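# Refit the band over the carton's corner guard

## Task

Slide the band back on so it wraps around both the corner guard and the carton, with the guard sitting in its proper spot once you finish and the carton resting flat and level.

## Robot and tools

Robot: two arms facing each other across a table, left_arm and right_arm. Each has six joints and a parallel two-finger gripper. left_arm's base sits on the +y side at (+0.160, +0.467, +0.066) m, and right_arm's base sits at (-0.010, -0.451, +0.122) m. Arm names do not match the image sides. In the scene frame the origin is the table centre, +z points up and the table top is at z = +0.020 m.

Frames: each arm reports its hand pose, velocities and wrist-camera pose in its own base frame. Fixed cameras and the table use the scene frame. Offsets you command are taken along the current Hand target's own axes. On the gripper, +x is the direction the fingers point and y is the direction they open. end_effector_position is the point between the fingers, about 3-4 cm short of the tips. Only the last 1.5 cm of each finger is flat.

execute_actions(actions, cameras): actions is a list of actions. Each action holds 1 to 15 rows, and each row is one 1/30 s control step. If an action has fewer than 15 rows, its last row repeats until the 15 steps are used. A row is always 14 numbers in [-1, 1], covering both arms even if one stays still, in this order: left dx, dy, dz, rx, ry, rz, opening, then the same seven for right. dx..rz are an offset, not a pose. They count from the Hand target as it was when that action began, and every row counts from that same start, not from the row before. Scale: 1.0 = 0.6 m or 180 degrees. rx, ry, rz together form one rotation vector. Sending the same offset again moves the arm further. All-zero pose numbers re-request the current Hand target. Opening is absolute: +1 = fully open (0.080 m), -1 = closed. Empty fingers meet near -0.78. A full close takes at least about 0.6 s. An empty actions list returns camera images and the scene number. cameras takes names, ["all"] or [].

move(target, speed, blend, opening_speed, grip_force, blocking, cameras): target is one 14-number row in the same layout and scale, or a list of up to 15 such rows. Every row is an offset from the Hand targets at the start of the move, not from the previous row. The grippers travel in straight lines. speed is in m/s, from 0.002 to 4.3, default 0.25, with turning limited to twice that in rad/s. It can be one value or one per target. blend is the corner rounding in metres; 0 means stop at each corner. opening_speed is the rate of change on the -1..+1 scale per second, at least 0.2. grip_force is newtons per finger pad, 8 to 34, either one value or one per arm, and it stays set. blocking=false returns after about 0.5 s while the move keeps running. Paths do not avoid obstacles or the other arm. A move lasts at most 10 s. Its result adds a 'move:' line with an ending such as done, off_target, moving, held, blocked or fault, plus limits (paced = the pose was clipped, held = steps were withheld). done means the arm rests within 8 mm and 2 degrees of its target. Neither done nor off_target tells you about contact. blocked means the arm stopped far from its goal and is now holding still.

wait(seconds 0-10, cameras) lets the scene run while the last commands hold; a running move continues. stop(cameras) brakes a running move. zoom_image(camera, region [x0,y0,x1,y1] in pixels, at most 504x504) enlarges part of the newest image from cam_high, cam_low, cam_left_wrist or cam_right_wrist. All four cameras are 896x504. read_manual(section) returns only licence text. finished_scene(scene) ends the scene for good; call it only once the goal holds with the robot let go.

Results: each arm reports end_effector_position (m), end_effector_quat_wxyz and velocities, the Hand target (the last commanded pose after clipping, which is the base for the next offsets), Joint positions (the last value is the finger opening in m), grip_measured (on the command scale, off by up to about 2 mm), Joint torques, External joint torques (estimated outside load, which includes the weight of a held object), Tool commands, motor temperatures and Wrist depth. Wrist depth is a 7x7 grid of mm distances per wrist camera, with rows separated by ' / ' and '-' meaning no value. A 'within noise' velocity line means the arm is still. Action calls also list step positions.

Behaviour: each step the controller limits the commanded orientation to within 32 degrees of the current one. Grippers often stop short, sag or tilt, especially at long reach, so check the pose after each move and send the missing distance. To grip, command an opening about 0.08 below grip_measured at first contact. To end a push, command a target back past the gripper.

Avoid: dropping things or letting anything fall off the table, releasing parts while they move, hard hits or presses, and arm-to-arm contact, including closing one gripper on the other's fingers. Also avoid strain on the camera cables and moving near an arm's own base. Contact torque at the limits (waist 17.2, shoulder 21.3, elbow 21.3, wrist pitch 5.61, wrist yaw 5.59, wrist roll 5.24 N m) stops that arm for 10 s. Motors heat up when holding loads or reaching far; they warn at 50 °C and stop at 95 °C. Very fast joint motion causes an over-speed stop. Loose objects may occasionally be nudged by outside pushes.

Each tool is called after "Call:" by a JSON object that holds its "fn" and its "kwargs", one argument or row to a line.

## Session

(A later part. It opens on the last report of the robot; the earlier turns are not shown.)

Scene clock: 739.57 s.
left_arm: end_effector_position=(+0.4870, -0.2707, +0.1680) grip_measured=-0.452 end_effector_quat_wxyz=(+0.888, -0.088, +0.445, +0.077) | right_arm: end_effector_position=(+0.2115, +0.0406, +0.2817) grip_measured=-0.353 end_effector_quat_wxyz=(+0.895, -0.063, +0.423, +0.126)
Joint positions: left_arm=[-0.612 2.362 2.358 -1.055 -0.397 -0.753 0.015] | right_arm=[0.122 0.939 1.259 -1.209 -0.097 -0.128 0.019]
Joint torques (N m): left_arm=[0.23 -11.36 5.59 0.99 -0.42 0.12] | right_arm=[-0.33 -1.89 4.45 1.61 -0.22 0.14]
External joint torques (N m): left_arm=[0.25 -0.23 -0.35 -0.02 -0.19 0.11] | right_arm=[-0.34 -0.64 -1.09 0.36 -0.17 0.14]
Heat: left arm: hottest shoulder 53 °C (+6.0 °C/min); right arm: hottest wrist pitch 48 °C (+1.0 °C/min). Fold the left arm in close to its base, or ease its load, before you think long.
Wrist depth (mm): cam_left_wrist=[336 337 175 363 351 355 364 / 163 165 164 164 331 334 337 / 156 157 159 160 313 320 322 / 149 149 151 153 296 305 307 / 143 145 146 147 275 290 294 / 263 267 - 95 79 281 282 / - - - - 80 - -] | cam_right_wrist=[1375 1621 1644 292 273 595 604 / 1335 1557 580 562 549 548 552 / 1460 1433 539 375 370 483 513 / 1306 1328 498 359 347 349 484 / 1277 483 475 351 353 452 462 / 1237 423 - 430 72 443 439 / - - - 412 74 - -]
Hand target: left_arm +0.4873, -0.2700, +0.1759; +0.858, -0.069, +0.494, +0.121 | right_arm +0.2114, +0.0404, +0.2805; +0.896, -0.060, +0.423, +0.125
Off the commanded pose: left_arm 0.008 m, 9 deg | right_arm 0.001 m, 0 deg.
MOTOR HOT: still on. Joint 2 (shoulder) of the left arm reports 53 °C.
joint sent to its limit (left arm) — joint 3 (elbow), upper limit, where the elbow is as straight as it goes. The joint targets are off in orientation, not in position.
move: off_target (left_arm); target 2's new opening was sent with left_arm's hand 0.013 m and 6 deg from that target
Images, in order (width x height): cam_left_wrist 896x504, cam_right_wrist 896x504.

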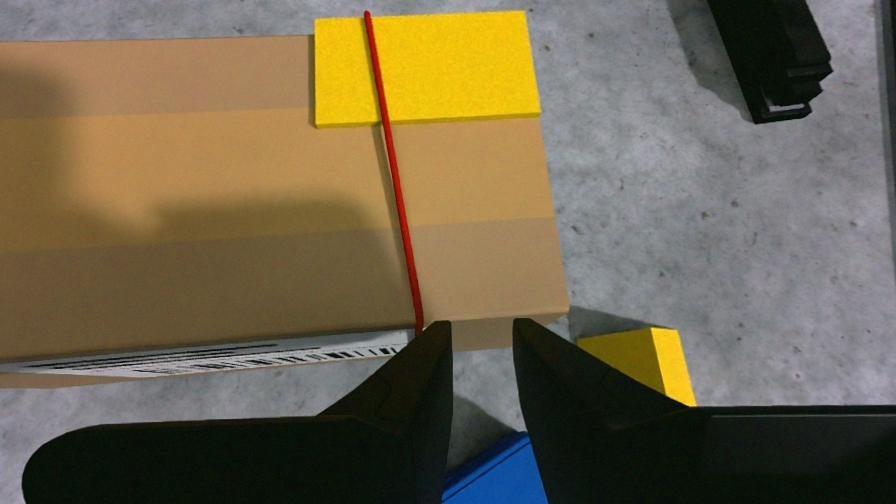

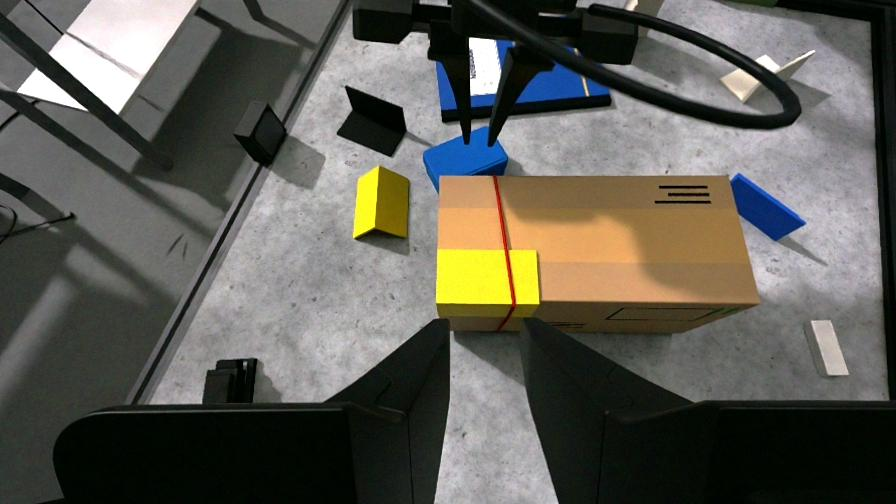

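Call:
{"fn": "move", "kwargs": {
  "target": [
    [-0.197,0.127,-0.26,0,-0.167,0,-0.45,0,0,0,0,0,0,-0.4],
    [-0.197,0.127,-0.26,0,-0.167,0,-0.45,0.3345,-0.0717,-0.07,0,0.222,0,-0.4]
  ],
  "speed": [0.25,0.2],
  "cameras": ["cam_left_wrist","cam_right_wrist","cam_low"]
}}

Scene clock: 755.07 s.
left_arm: end_effector_position=(+0.2805, -0.2531, +0.1963) grip_measured=-0.452 end_effector_quat_wxyz=(+0.956, -0.032, +0.260, +0.134) | right_arm: end_effector_position=(+0.3104, +0.0260, +0.0960) grip_measured=-0.397 end_effector_quat_wxyz=(+0.693, -0.099, +0.707, +0.099)
Joint positions: left_arm=[-1.077 1.703 1.347 -0.868 -1.004 -1.156 0.015] | right_arm=[0.084 1.754 1.319 -1.155 0.001 -0.196 0.017]
Joint torques (N m): left_arm=[0.02 -7.27 4.6 0.52 -0.87 -0.06] | right_arm=[-0.32 -6.44 6.76 -0.13 0 -0.05]
External joint torques (N m): left_arm=[0.02 -0.4 -1.3 -0.2 -0.35 -0.06] | right_arm=[-0.24 0.2 1.44 -0.42 0.01 -0.05]
Motor temperatures (°C): left_arm=[33 55 47 40 36 33] | right_arm=[36 38 44 48 36 40]
Heat: left arm: hottest shoulder 55 °C (+7.1 °C/min); right arm: hottest wrist pitch 48 °C (+1.0 °C/min). Fold the left arm in close to its base, or ease its load, before you think long.
Wrist depth (mm): cam_left_wrist=[1243 - 693 616 637 641 - / 1321 - 336 326 314 537 521 / 1281 505 320 323 324 464 447 / 434 446 404 379 388 405 395 / 397 384 385 381 323 340 350 / 359 349 - 76 77 326 320 / - - - 293 80 - -] | cam_right_wrist=[239 237 108 107 106 105 105 / 252 247 114 113 111 110 109 / 268 265 118 117 118 116 115 / 279 280 126 123 124 123 122 / 286 300 297 128 285 285 281 / 288 315 - - 71 300 297 / - - - 330 - - -]
Hand target: left_arm +0.2796, -0.2505, +0.2002; +0.957, -0.035, +0.255, +0.135 | right_arm +0.3147, +0.0251, +0.0988; +0.697, -0.099, +0.703, +0.098
Off the commanded pose: left_arm 0.005 m, 1 deg | right_arm 0.005 m, 1 deg.
MOTOR HOT: still on. Joint 2 (shoulder) of the left arm reports 55 °C.
move: done
Images, in order (width x height): cam_low 896x504, cam_left_wrist 896x504, cam_right_wrist 896x504.

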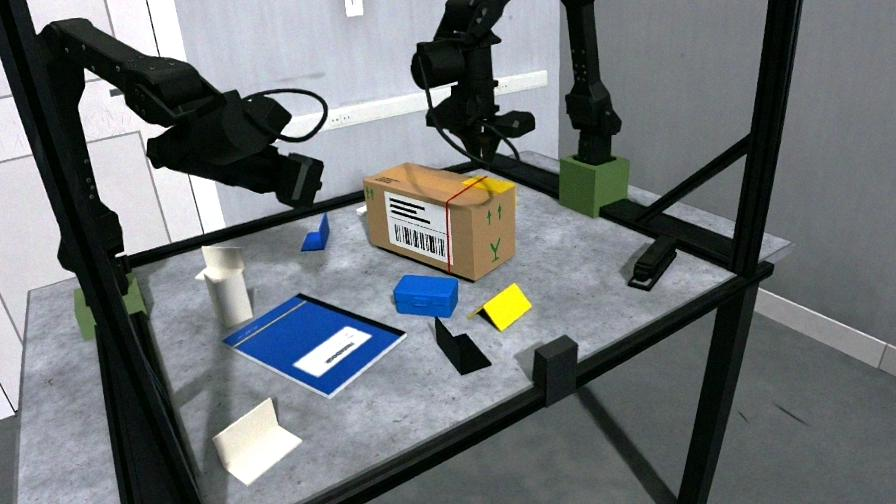

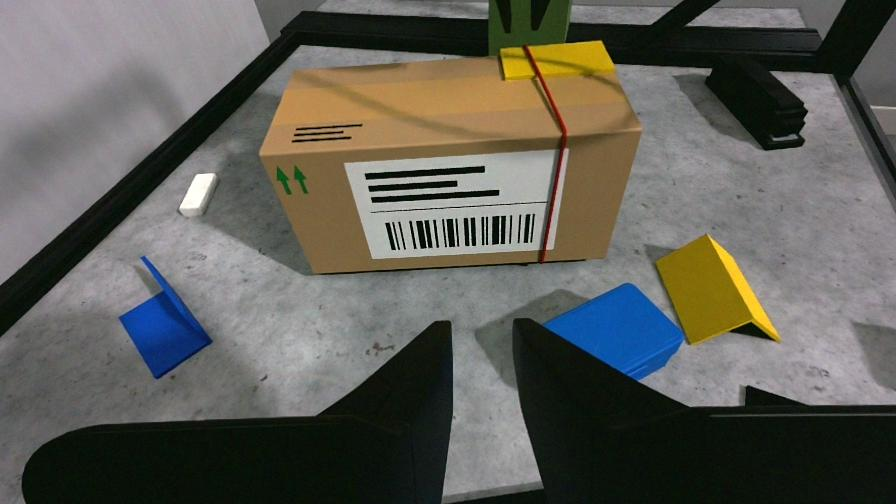

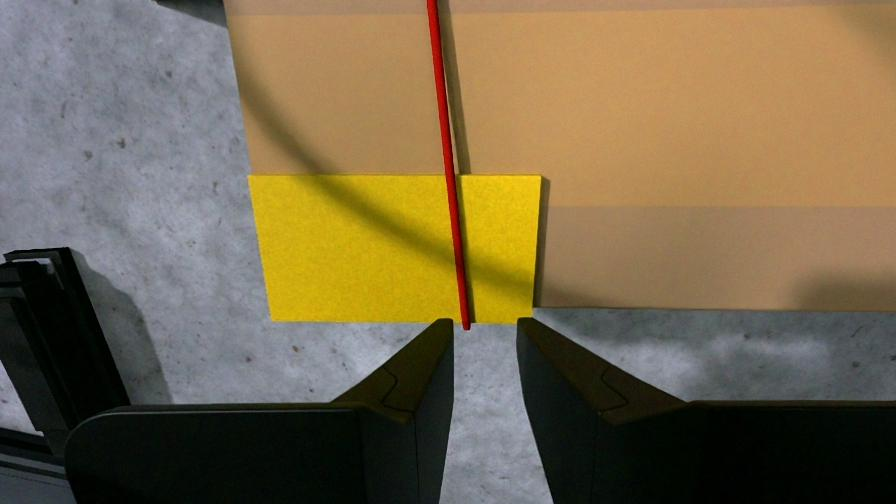

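Call:
{"fn": "move", "kwargs": {
  "target": [
    [0,0,0,0,0,0,-0.45,0.048,0.008,0.004,0,0,0,-0.4],
    [0,0,0,0,0,0,-0.45,0.048,0.008,0.004,0,0,0,-1],
    [0,0,0,0,0,0,-0.45,0.015,0.008,0.0,0,0,0,-1],
    [0,0,0,0,0,0,-0.45,0.015,0.028,0.0,0,0,0,-1],
    [0,0,0,0,0,0,-0.45,0.035,0.028,0.004,0,0,0,-1],
    [0,0,0,0,0,0,-0.45,0.035,0.028,0.004,0,0,0,-0.4],
    [0,0,0,0,0,0,-0.45,-0.07,0.028,0.004,0,0,0,-0.4]
  ],
  "speed": 0.08,
  "opening_speed": 0.8,
  "cameras": ["cam_right_wrist"]
}}

Scene clock: 771.80 s.
left_arm: end_effector_position=(+0.2805, -0.2531, +0.1963) grip_measured=-0.452 end_effector_quat_wxyz=(+0.956, -0.032, +0.260, +0.134) | right_arm: end_effector_position=(+0.3095, +0.0404, +0.1336) grip_measured=-0.403 end_effector_quat_wxyz=(+0.688, -0.099, +0.712, +0.097)
Joint positions: left_arm=[-1.077 1.703 1.347 -0.868 -1.004 -1.156 0.015] | right_arm=[0.131 1.752 1.466 -1.319 0.003 -0.147 0.017]
Joint torques (N m): left_arm=[-0.1 -7.23 4.51 0.55 -0.88 -0.07] | right_arm=[0.28 -8.24 6.92 -0.15 -0.1 0.12]
External joint torques (N m): left_arm=[-0.14 -0.34 -1.4 -0.18 -0.36 -0.08] | right_arm=[0.28 -1.56 1.52 -0.44 -0.08 0.12]
Heat: left arm: hottest shoulder 54 °C (+5.0 °C/min); right arm: hottest elbow 46 °C (+2.0 °C/min). Fold the left arm in close to its base, or ease its load, before you think long.
Wrist depth (mm): cam_left_wrist=[- - 729 682 587 690 633 / 1394 594 336 326 314 531 528 / - 509 321 322 324 461 447 / 436 447 406 381 388 403 392 / 399 386 384 380 323 339 351 / 359 350 - 76 79 326 322 / - - - 292 80 - -] | cam_right_wrist=[271 269 265 140 139 137 136 / 287 286 152 147 146 144 143 / 306 302 156 152 154 154 151 / 315 321 315 162 164 163 162 / 340 342 339 332 327 329 326 / 360 357 - - 71 345 345 / - - - 376 - - -]
Hand target: left_arm +0.2796, -0.2505, +0.2002; +0.957, -0.035, +0.255, +0.135 | right_arm +0.3128, +0.0421, +0.1408; +0.697, -0.099, +0.703, +0.098
Off the commanded pose: left_arm 0.005 m, 1 deg | right_arm 0.008 m, 1 deg.
MOTOR HOT: still on. Joint 2 (shoulder) of the left arm reports 54 °C.
move: done; target 2's new opening was sent with right_arm's hand 0.010 m and 1 deg from that target
Images, in order (width x height): cam_right_wrist 896x504.

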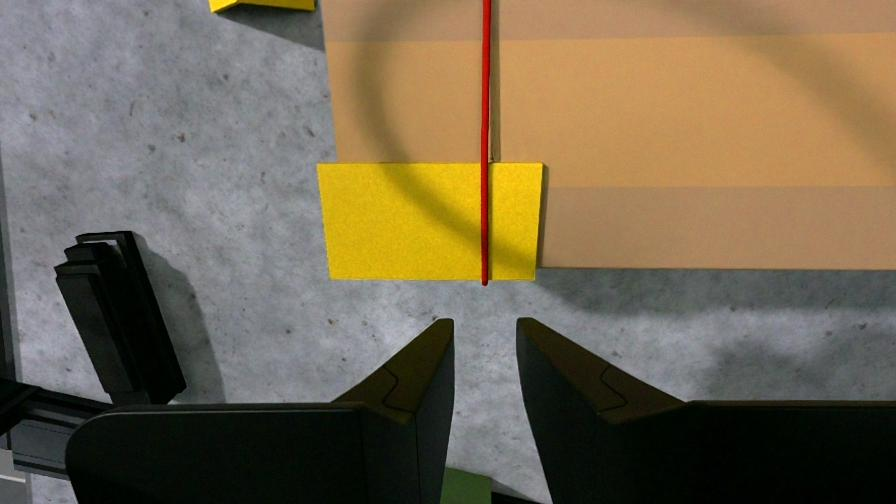

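Call:
{"fn": "move", "kwargs": {
  "target": [
    [0,0,0,0,0,0,-0.45,0,0.151,0.006,0,0,0,-0.76],
    [0,0,0,0,0,0,-0.45,0.121,0.151,0.006,0,0,0,-0.76],
    [0,0,0,0,0,0,-0.45,0.121,0.0965,0.006,0,0,0,-0.76],
    [0,0,0,0,0,0,-0.45,0.121,0.14,0.006,0,0,0,-0.76],
    [0,0,0,0,0,0,-0.45,-0.05,0.14,0.006,0,0,0,-0.76],
    [0,0,0,0,0,0,-0.45,-0.233,0.0438,-0.163,0,-0.222,0,-0.76]
  ],
  "speed": [0.2,0.15,0.05,0.1,0.25,0.3],
  "blend": [0.01,0,0,0.005,0.02,0],
  "cameras": ["cam_right_wrist"]
}}

Scene clock: 793.97 s.
left_arm: end_effector_position=(+0.2805, -0.2531, +0.1963) grip_measured=-0.452 end_effector_quat_wxyz=(+0.956, -0.032, +0.260, +0.134) | right_arm: end_effector_position=(+0.2128, +0.0411, +0.2835) grip_measured=-0.757 end_effector_quat_wxyz=(+0.896, -0.061, +0.422, +0.125)
Joint positions: left_arm=[-1.077 1.703 1.347 -0.868 -1.004 -1.156 0.015] | right_arm=[0.124 0.945 1.268 -1.209 -0.096 -0.122 0.001]
Joint torques (N m): left_arm=[-0.08 -7.29 4.61 0.5 -0.89 -0.06] | right_arm=[-0.38 -1.91 4.18 1.61 -0.22 -0.03]
External joint torques (N m): left_arm=[-0.11 -0.44 -1.27 -0.22 -0.38 -0.06] | right_arm=[-0.37 -0.64 -1.39 0.33 -0.17 -0.03]
Motor temperatures (°C): left_arm=[33 53 46 39 37 33] | right_arm=[35 42 47 42 36 40]
Heat: left arm: hottest shoulder 53 °C (+0.0 °C/min); right arm: hottest elbow 47 °C (+3.0 °C/min). Fold the left arm in close to its base, or ease its load, before you think long.
Wrist depth (mm): cam_left_wrist=[1350 1660 701 678 599 701 572 / - 1476 339 325 315 539 540 / - 505 320 323 324 462 448 / 422 444 405 378 386 402 392 / 396 384 383 380 310 341 349 / 357 350 - 76 79 326 321 / - - - 294 80 - -] | cam_right_wrist=[1407 1632 1577 625 610 609 594 / 1328 1546 588 575 561 562 554 / 1451 1478 532 375 373 483 522 / 1391 1407 498 361 349 350 484 / 1313 480 477 335 396 393 464 / 1205 456 455 88 73 439 440 / - - - - - - -]
Hand target: left_arm +0.2796, -0.2505, +0.2002; +0.957, -0.035, +0.255, +0.135 | right_arm +0.2126, +0.0409, +0.2814; +0.896, -0.060, +0.423, +0.126
Off the commanded pose: left_arm 0.005 m, 1 deg | right_arm 0.002 m, 0 deg.
MOTOR HOT: still on. Joint 2 (shoulder) of the left arm reports 53 °C.
move: done
Images, in order (width x height): cam_right_wrist 896x504.

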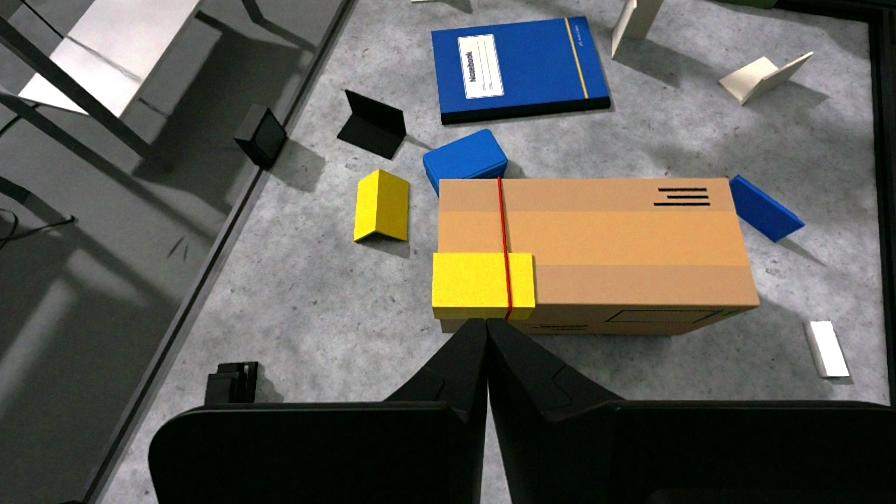

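Call:
{"fn": "zoom_image", "kwargs": {
  "camera": "cam_right_wrist",
  "region": [410, 160, 590, 340]
}}

Scaled by 2.800.

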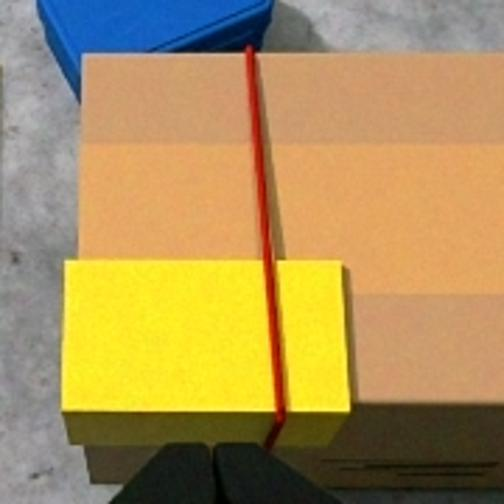

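Call:
{"fn": "move", "kwargs": {
  "target": [
    [0,0,0,0,0,0,-0.45,0.298,0.115,-0.034,0,0.222,0,-0.76],
    [0,0,0,0,0,0,-0.45,0.379,0.115,-0.102,0,0.222,0,-0.76],
    [0,0,0,0,0,0,-0.45,0.379,0.042,-0.102,0,0.222,0,-0.76]
  ],
  "speed": [0.25,0.12,0.05],
  "cameras": ["cam_right_wrist"]
}}

Scene clock: 812.90 s.
left_arm: end_effector_position=(+0.2805, -0.2531, +0.1963) grip_measured=-0.452 end_effector_quat_wxyz=(+0.956, -0.032, +0.260, +0.134) | right_arm: end_effector_position=(+0.2997, +0.0976, +0.0664) grip_measured=-0.758 end_effector_quat_wxyz=(+0.695, -0.099, +0.704, +0.104)
Joint positions: left_arm=[-1.077 1.703 1.347 -0.868 -1.004 -1.156 0.015] | right_arm=[0.311 1.79 1.241 -1.034 -0.009 0.021 0.001]
Joint torques (N m): left_arm=[-0.05 -7.36 4.65 0.54 -0.89 -0.07] | right_arm=[-1.11 -8.4 3.61 0.25 0.29 -0.09]
External joint torques (N m): left_arm=[-0.01 -0.5 -1.23 -0.18 -0.38 -0.08] | right_arm=[-1.12 -1.65 -1.53 -0.03 0.31 -0.09]
Heat: left arm: hottest shoulder 52 °C (-3.0 °C/min); right arm: hottest elbow 46 °C (+2.0 °C/min). Fold the left arm in close to its base, or ease its load, before you think long.
Wrist depth (mm): cam_left_wrist=[- 1842 725 650 578 613 622 / 1364 1577 337 326 314 543 524 / - 502 322 324 324 463 450 / 447 449 404 379 386 398 393 / 393 384 383 379 316 342 350 / 360 350 - 76 79 325 320 / - - - 293 80 - -] | cam_right_wrist=[212 211 208 206 80 79 79 / 225 223 219 218 83 83 82 / 237 234 231 228 89 88 87 / 251 249 247 243 92 91 90 / 234 262 261 252 96 95 94 / 278 275 277 88 73 100 100 / - - - - - - -]
Hand target: left_arm +0.2796, -0.2505, +0.2002; +0.957, -0.035, +0.255, +0.135 | right_arm +0.2993, +0.0918, +0.0669; +0.697, -0.099, +0.703, +0.098
Off the commanded pose: left_arm 0.005 m, 1 deg | right_arm 0.006 m, 1 deg.
MOTOR HOT: still on. Joint 2 (shoulder) of the left arm reports 52 °C.
move: done
Images, in order (width x height): cam_right_wrist 896x504.

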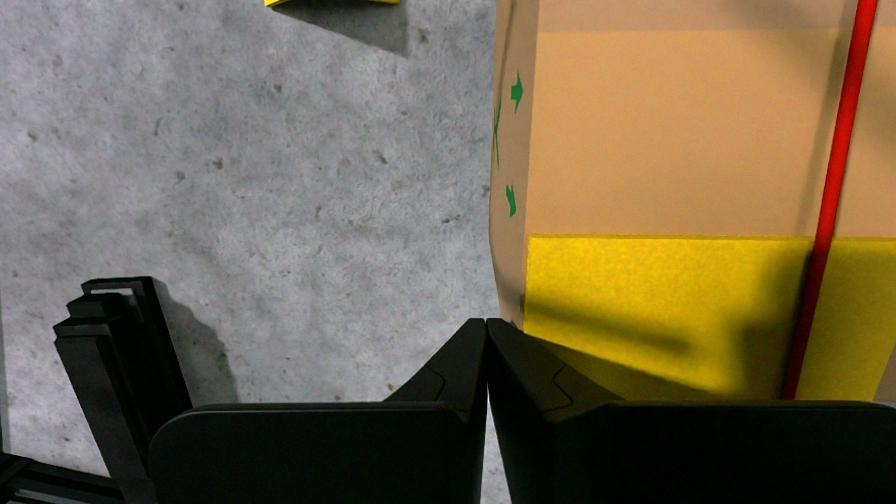

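Call:
{"fn": "move", "kwargs": {
  "target": [
    [0,0,0,0,0,0,-0.45,0,0.05,0,0,0,0,-0.76],
    [0,0,0,0,0,0,-0.45,-0.105,0.05,0,0,0,0,-0.76],
    [0,0,0,0,0,0,-0.45,-0.09,-0.11,-0.0075,0,0,0,-0.45],
    [0,0,0,0,0,0,-0.45,-0.052,-0.11,-0.0075,0,0,0,-0.45]
  ],
  "speed": [0.1,0.25,0.25,0.15],
  "blend": [0.005,0.02,0,0],
  "cameras": ["cam_right_wrist"]
}}

Scene clock: 824.47 s.
left_arm: end_effector_position=(+0.2805, -0.2531, +0.1963) grip_measured=-0.452 end_effector_quat_wxyz=(+0.956, -0.032, +0.260, +0.134) | right_arm: end_effector_position=(+0.3155, +0.0268, +0.1019) grip_measured=-0.453 end_effector_quat_wxyz=(+0.701, -0.100, +0.700, +0.096)
Joint positions: left_arm=[-1.077 1.703 1.347 -0.868 -1.004 -1.156 0.015] | right_arm=[0.087 1.752 1.34 -1.156 0.005 -0.19 0.015]
Joint torques (N m): left_arm=[-0.05 -7.34 4.58 0.51 -0.86 -0.06] | right_arm=[-0.02 -6.64 3.84 0.28 -0.15 -0.05]
External joint torques (N m): left_arm=[0.03 -0.55 -1.26 -0.21 -0.36 -0.07] | right_arm=[-0.05 -0.01 -1.52 -0.06 -0.14 -0.05]
Heat: left arm: hottest shoulder 52 °C (-2.0 °C/min); right arm: hottest elbow 45 °C (-1.0 °C/min). Fold the left arm in close to its base, or ease its load, before you think long.
Wrist depth (mm): cam_left_wrist=[- - 703 614 620 657 - / - 1618 337 326 315 540 535 / 1321 511 320 324 324 462 447 / 454 447 406 381 388 397 391 / 397 386 384 380 366 340 350 / 360 349 - 76 77 326 319 / - - - 293 80 - -] | cam_right_wrist=[242 243 114 113 112 112 112 / 260 256 119 119 118 117 116 / 270 267 125 124 125 124 123 / 284 284 131 129 131 131 129 / 287 302 139 135 137 137 291 / 279 315 - 86 75 307 302 / - - - 327 68 - -]
Hand target: left_arm +0.2796, -0.2505, +0.2002; +0.957, -0.035, +0.255, +0.135 | right_arm +0.3133, +0.0271, +0.0982; +0.697, -0.099, +0.703, +0.098
Off the commanded pose: left_arm 0.005 m, 1 deg | right_arm 0.004 m, 1 deg.
MOTOR HOT: still on. Joint 2 (shoulder) of the left arm reports 52 °C.
move: done
Images, in order (width x height): cam_right_wrist 896x504.

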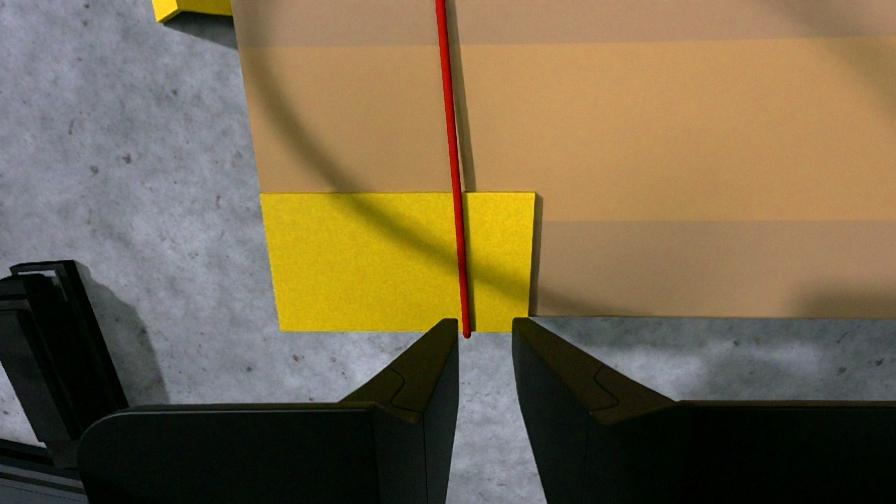

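Call:
{"fn": "move", "kwargs": {
  "target": [
    [0,0,0,0,0,0,-0.45,0.047,0.005,0.004,0,0,0,-0.45],
    [0,0,0,0,0,0,-0.45,0.047,0.005,0.004,0,0,0,-1],
    [0,0,0,0,0,0,-0.45,0.012,0.005,0.0,0,0,0,-1],
    [0,0,0,0,0,0,-0.45,0.012,0.003,-0.025,0,0,0,-1],
    [0,0,0,0,0,0,-0.45,0.012,0.025,-0.025,0,0,0,-1],
    [0,0,0,0,0,0,-0.45,0.014,0.025,0.004,0,0,0,-1],
    [0,0,0,0,0,0,-0.45,0.034,0.025,0.004,0,0,0,-1],
    [0,0,0,0,0,0,-0.45,0.034,0.025,0.004,0,0,0,-0.4],
    [0,0,0,0,0,0,-0.45,-0.07,0.025,0.004,0,0,0,-0.4]
  ],
  "speed": 0.08,
  "blend": [0,0,0.003,0,0.003,0.003,0,0,0],
  "opening_speed": 0.8,
  "cameras": ["cam_right_wrist"]
}}

Scene clock: 842.03 s.
left_arm: end_effector_position=(+0.2805, -0.2531, +0.1963) grip_measured=-0.452 end_effector_quat_wxyz=(+0.956, -0.032, +0.260, +0.134) | right_arm: end_effector_position=(+0.3086, +0.0411, +0.1329) grip_measured=-0.403 end_effector_quat_wxyz=(+0.688, -0.098, +0.712, +0.098)
Joint positions: left_arm=[-1.077 1.703 1.347 -0.868 -1.004 -1.156 0.015] | right_arm=[0.133 1.749 1.46 -1.316 0.001 -0.146 0.017]
Joint torques (N m): left_arm=[-0.07 -7.3 4.73 0.51 -0.91 -0.06] | right_arm=[0.21 -8.22 6.86 -0.17 -0.02 0.12]
External joint torques (N m): left_arm=[0.02 -0.52 -1.09 -0.2 -0.41 -0.06] | right_arm=[0.21 -1.48 1.44 -0.44 -0.01 0.12]
Heat: left arm: hottest shoulder 52 °C (-1.0 °C/min); right arm: hottest elbow 44 °C (-3.0 °C/min). Fold the left arm in close to its base, or ease its load, before you think long.
Wrist depth (mm): cam_left_wrist=[- 1803 688 734 608 616 563 / 1328 - 337 322 314 546 531 / 1294 506 322 322 323 462 451 / 435 446 405 396 388 407 393 / 396 390 386 379 383 340 351 / 360 349 - 76 77 328 322 / - - - 294 80 - -] | cam_right_wrist=[272 269 143 139 138 137 136 / 287 286 151 146 145 144 143 / 304 302 294 152 154 152 152 / 315 321 315 161 162 162 161 / 338 338 340 331 329 326 323 / 364 358 - - 71 346 342 / - - - 358 - - -]
Hand target: left_arm +0.2796, -0.2505, +0.2002; +0.957, -0.035, +0.255, +0.135 | right_arm +0.3119, +0.0424, +0.1402; +0.697, -0.099, +0.703, +0.098
Off the commanded pose: left_arm 0.005 m, 1 deg | right_arm 0.008 m, 1 deg.
MOTOR HOT: still on. Joint 2 (shoulder) of the left arm reports 52 °C.
move: done; target 2's new opening was sent with right_arm's hand 0.009 m and 1 deg from that target
Images, in order (width x height): cam_right_wrist 896x504.

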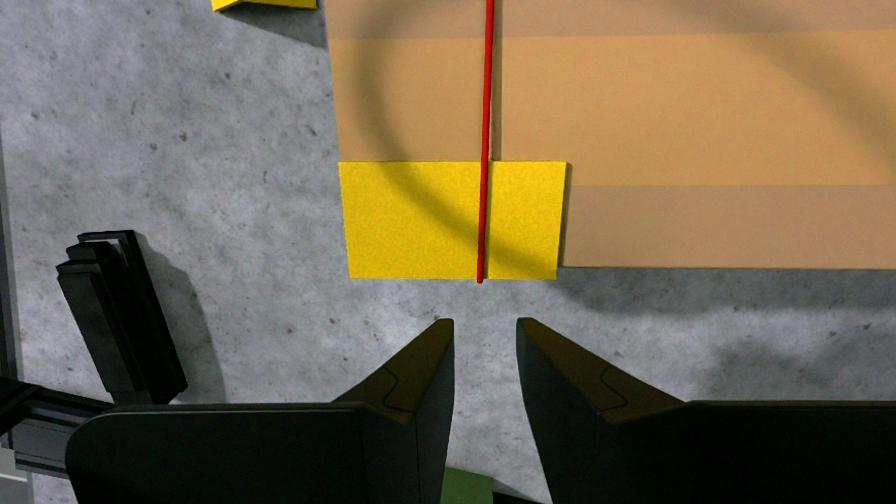

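Call:
{"fn": "move", "kwargs": {
  "target": [0,0,0,0,0,0,-0.45,-0.233,0.0438,-0.163,0,-0.222,0,-0.4],
  "speed": 0.3,
  "cameras": ["cam_right_wrist","cam_left_wrist"]
}}

Call:
{"fn": "zoom_image", "kwargs": {
  "camera": "cam_right_wrist",
  "region": [410, 160, 590, 340]
}}

Scene clock: 848.67 s.
left_arm: end_effector_position=(+0.2805, -0.2531, +0.1963) grip_measured=-0.452 end_effector_quat_wxyz=(+0.956, -0.032, +0.260, +0.134) | right_arm: end_effector_position=(+0.2118, +0.0413, +0.2822) grip_measured=-0.403 end_effector_quat_wxyz=(+0.895, -0.063, +0.423, +0.126)
Joint positions: left_arm=[-1.077 1.703 1.347 -0.868 -1.004 -1.156 0.015] | right_arm=[0.127 0.941 1.262 -1.209 -0.094 -0.124 0.017]
Joint torques (N m): left_arm=[0.08 -7.35 4.59 0.52 -0.85 -0.05] | right_arm=[-0.35 -1.93 4.4 1.61 -0.23 0.13]
External joint torques (N m): left_arm=[0.08 -0.48 -1.32 -0.21 -0.33 -0.05] | right_arm=[-0.35 -0.62 -1.12 0.38 -0.18 0.13]
Heat: left arm: hottest shoulder 52 °C (-1.0 °C/min); right arm: hottest elbow 45 °C (-2.0 °C/min). Fold the left arm in close to its base, or ease its load, before you think long.
Wrist depth (mm): cam_left_wrist=[1262 1618 705 671 668 711 - / - 607 335 324 314 545 524 / - 504 320 322 324 464 447 / 455 442 406 378 388 404 392 / 393 377 382 379 319 340 351 / 359 350 - 76 79 325 321 / - - - 293 80 - -] | cam_right_wrist=[1391 1667 1621 634 598 604 600 / 1335 1557 573 560 568 561 557 / 1488 1433 540 497 374 488 523 / 1367 1359 503 359 347 345 487 / 1320 472 471 349 353 449 460 / 1231 448 - - 71 443 440 / - - - 412 - - -]
Hand target: left_arm +0.2796, -0.2505, +0.2002; +0.957, -0.035, +0.255, +0.135 | right_arm +0.2118, +0.0412, +0.2809; +0.896, -0.060, +0.423, +0.126
Off the commanded pose: left_arm 0.005 m, 1 deg | right_arm 0.001 m, 0 deg.
MOTOR HOT: still on. Joint 2 (shoulder) of the left arm reports 52 °C.
move: done
Images, in order (width x height): cam_left_wrist 896x504, cam_right_wrist 896x504.

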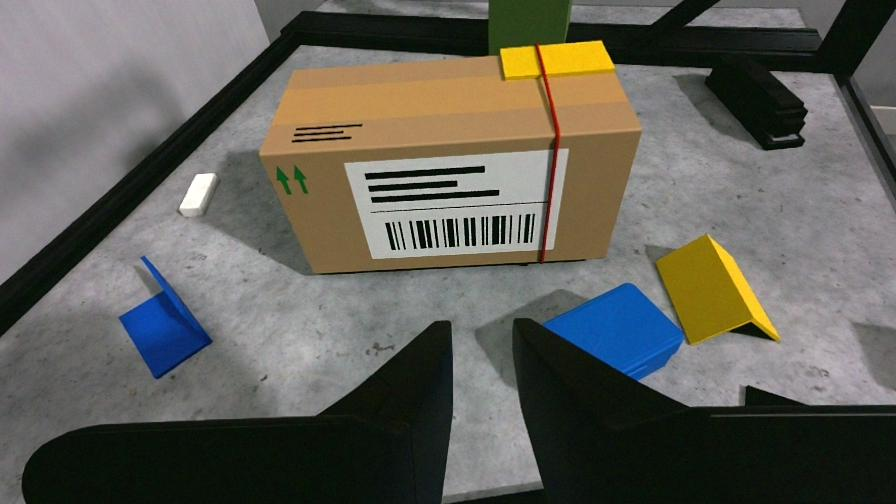

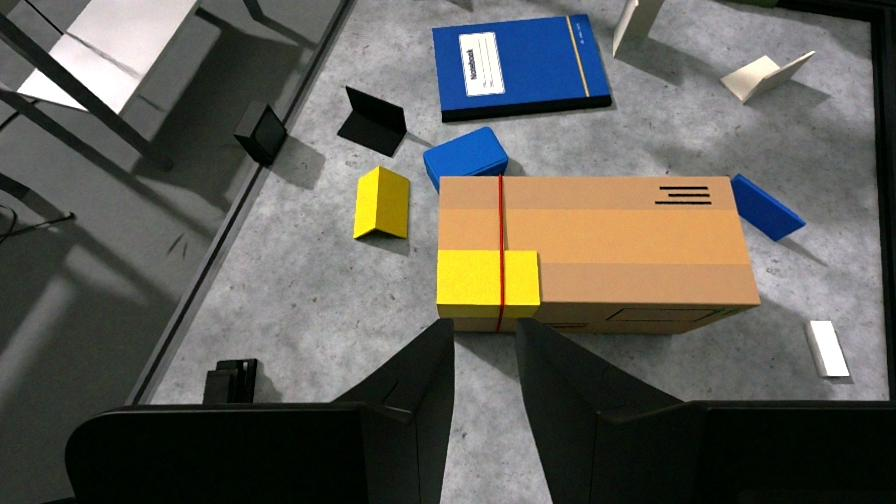

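Scaled by 2.800.

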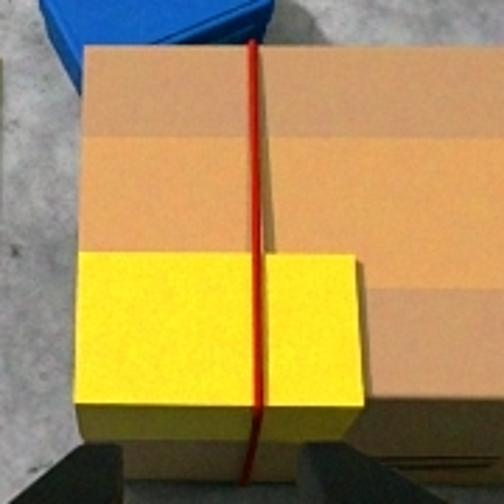

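Square, guard flush.

Call:
{"fn": "finished_scene", "kwargs": {
  "scene": 2
}}

The scene is finished: the task was done.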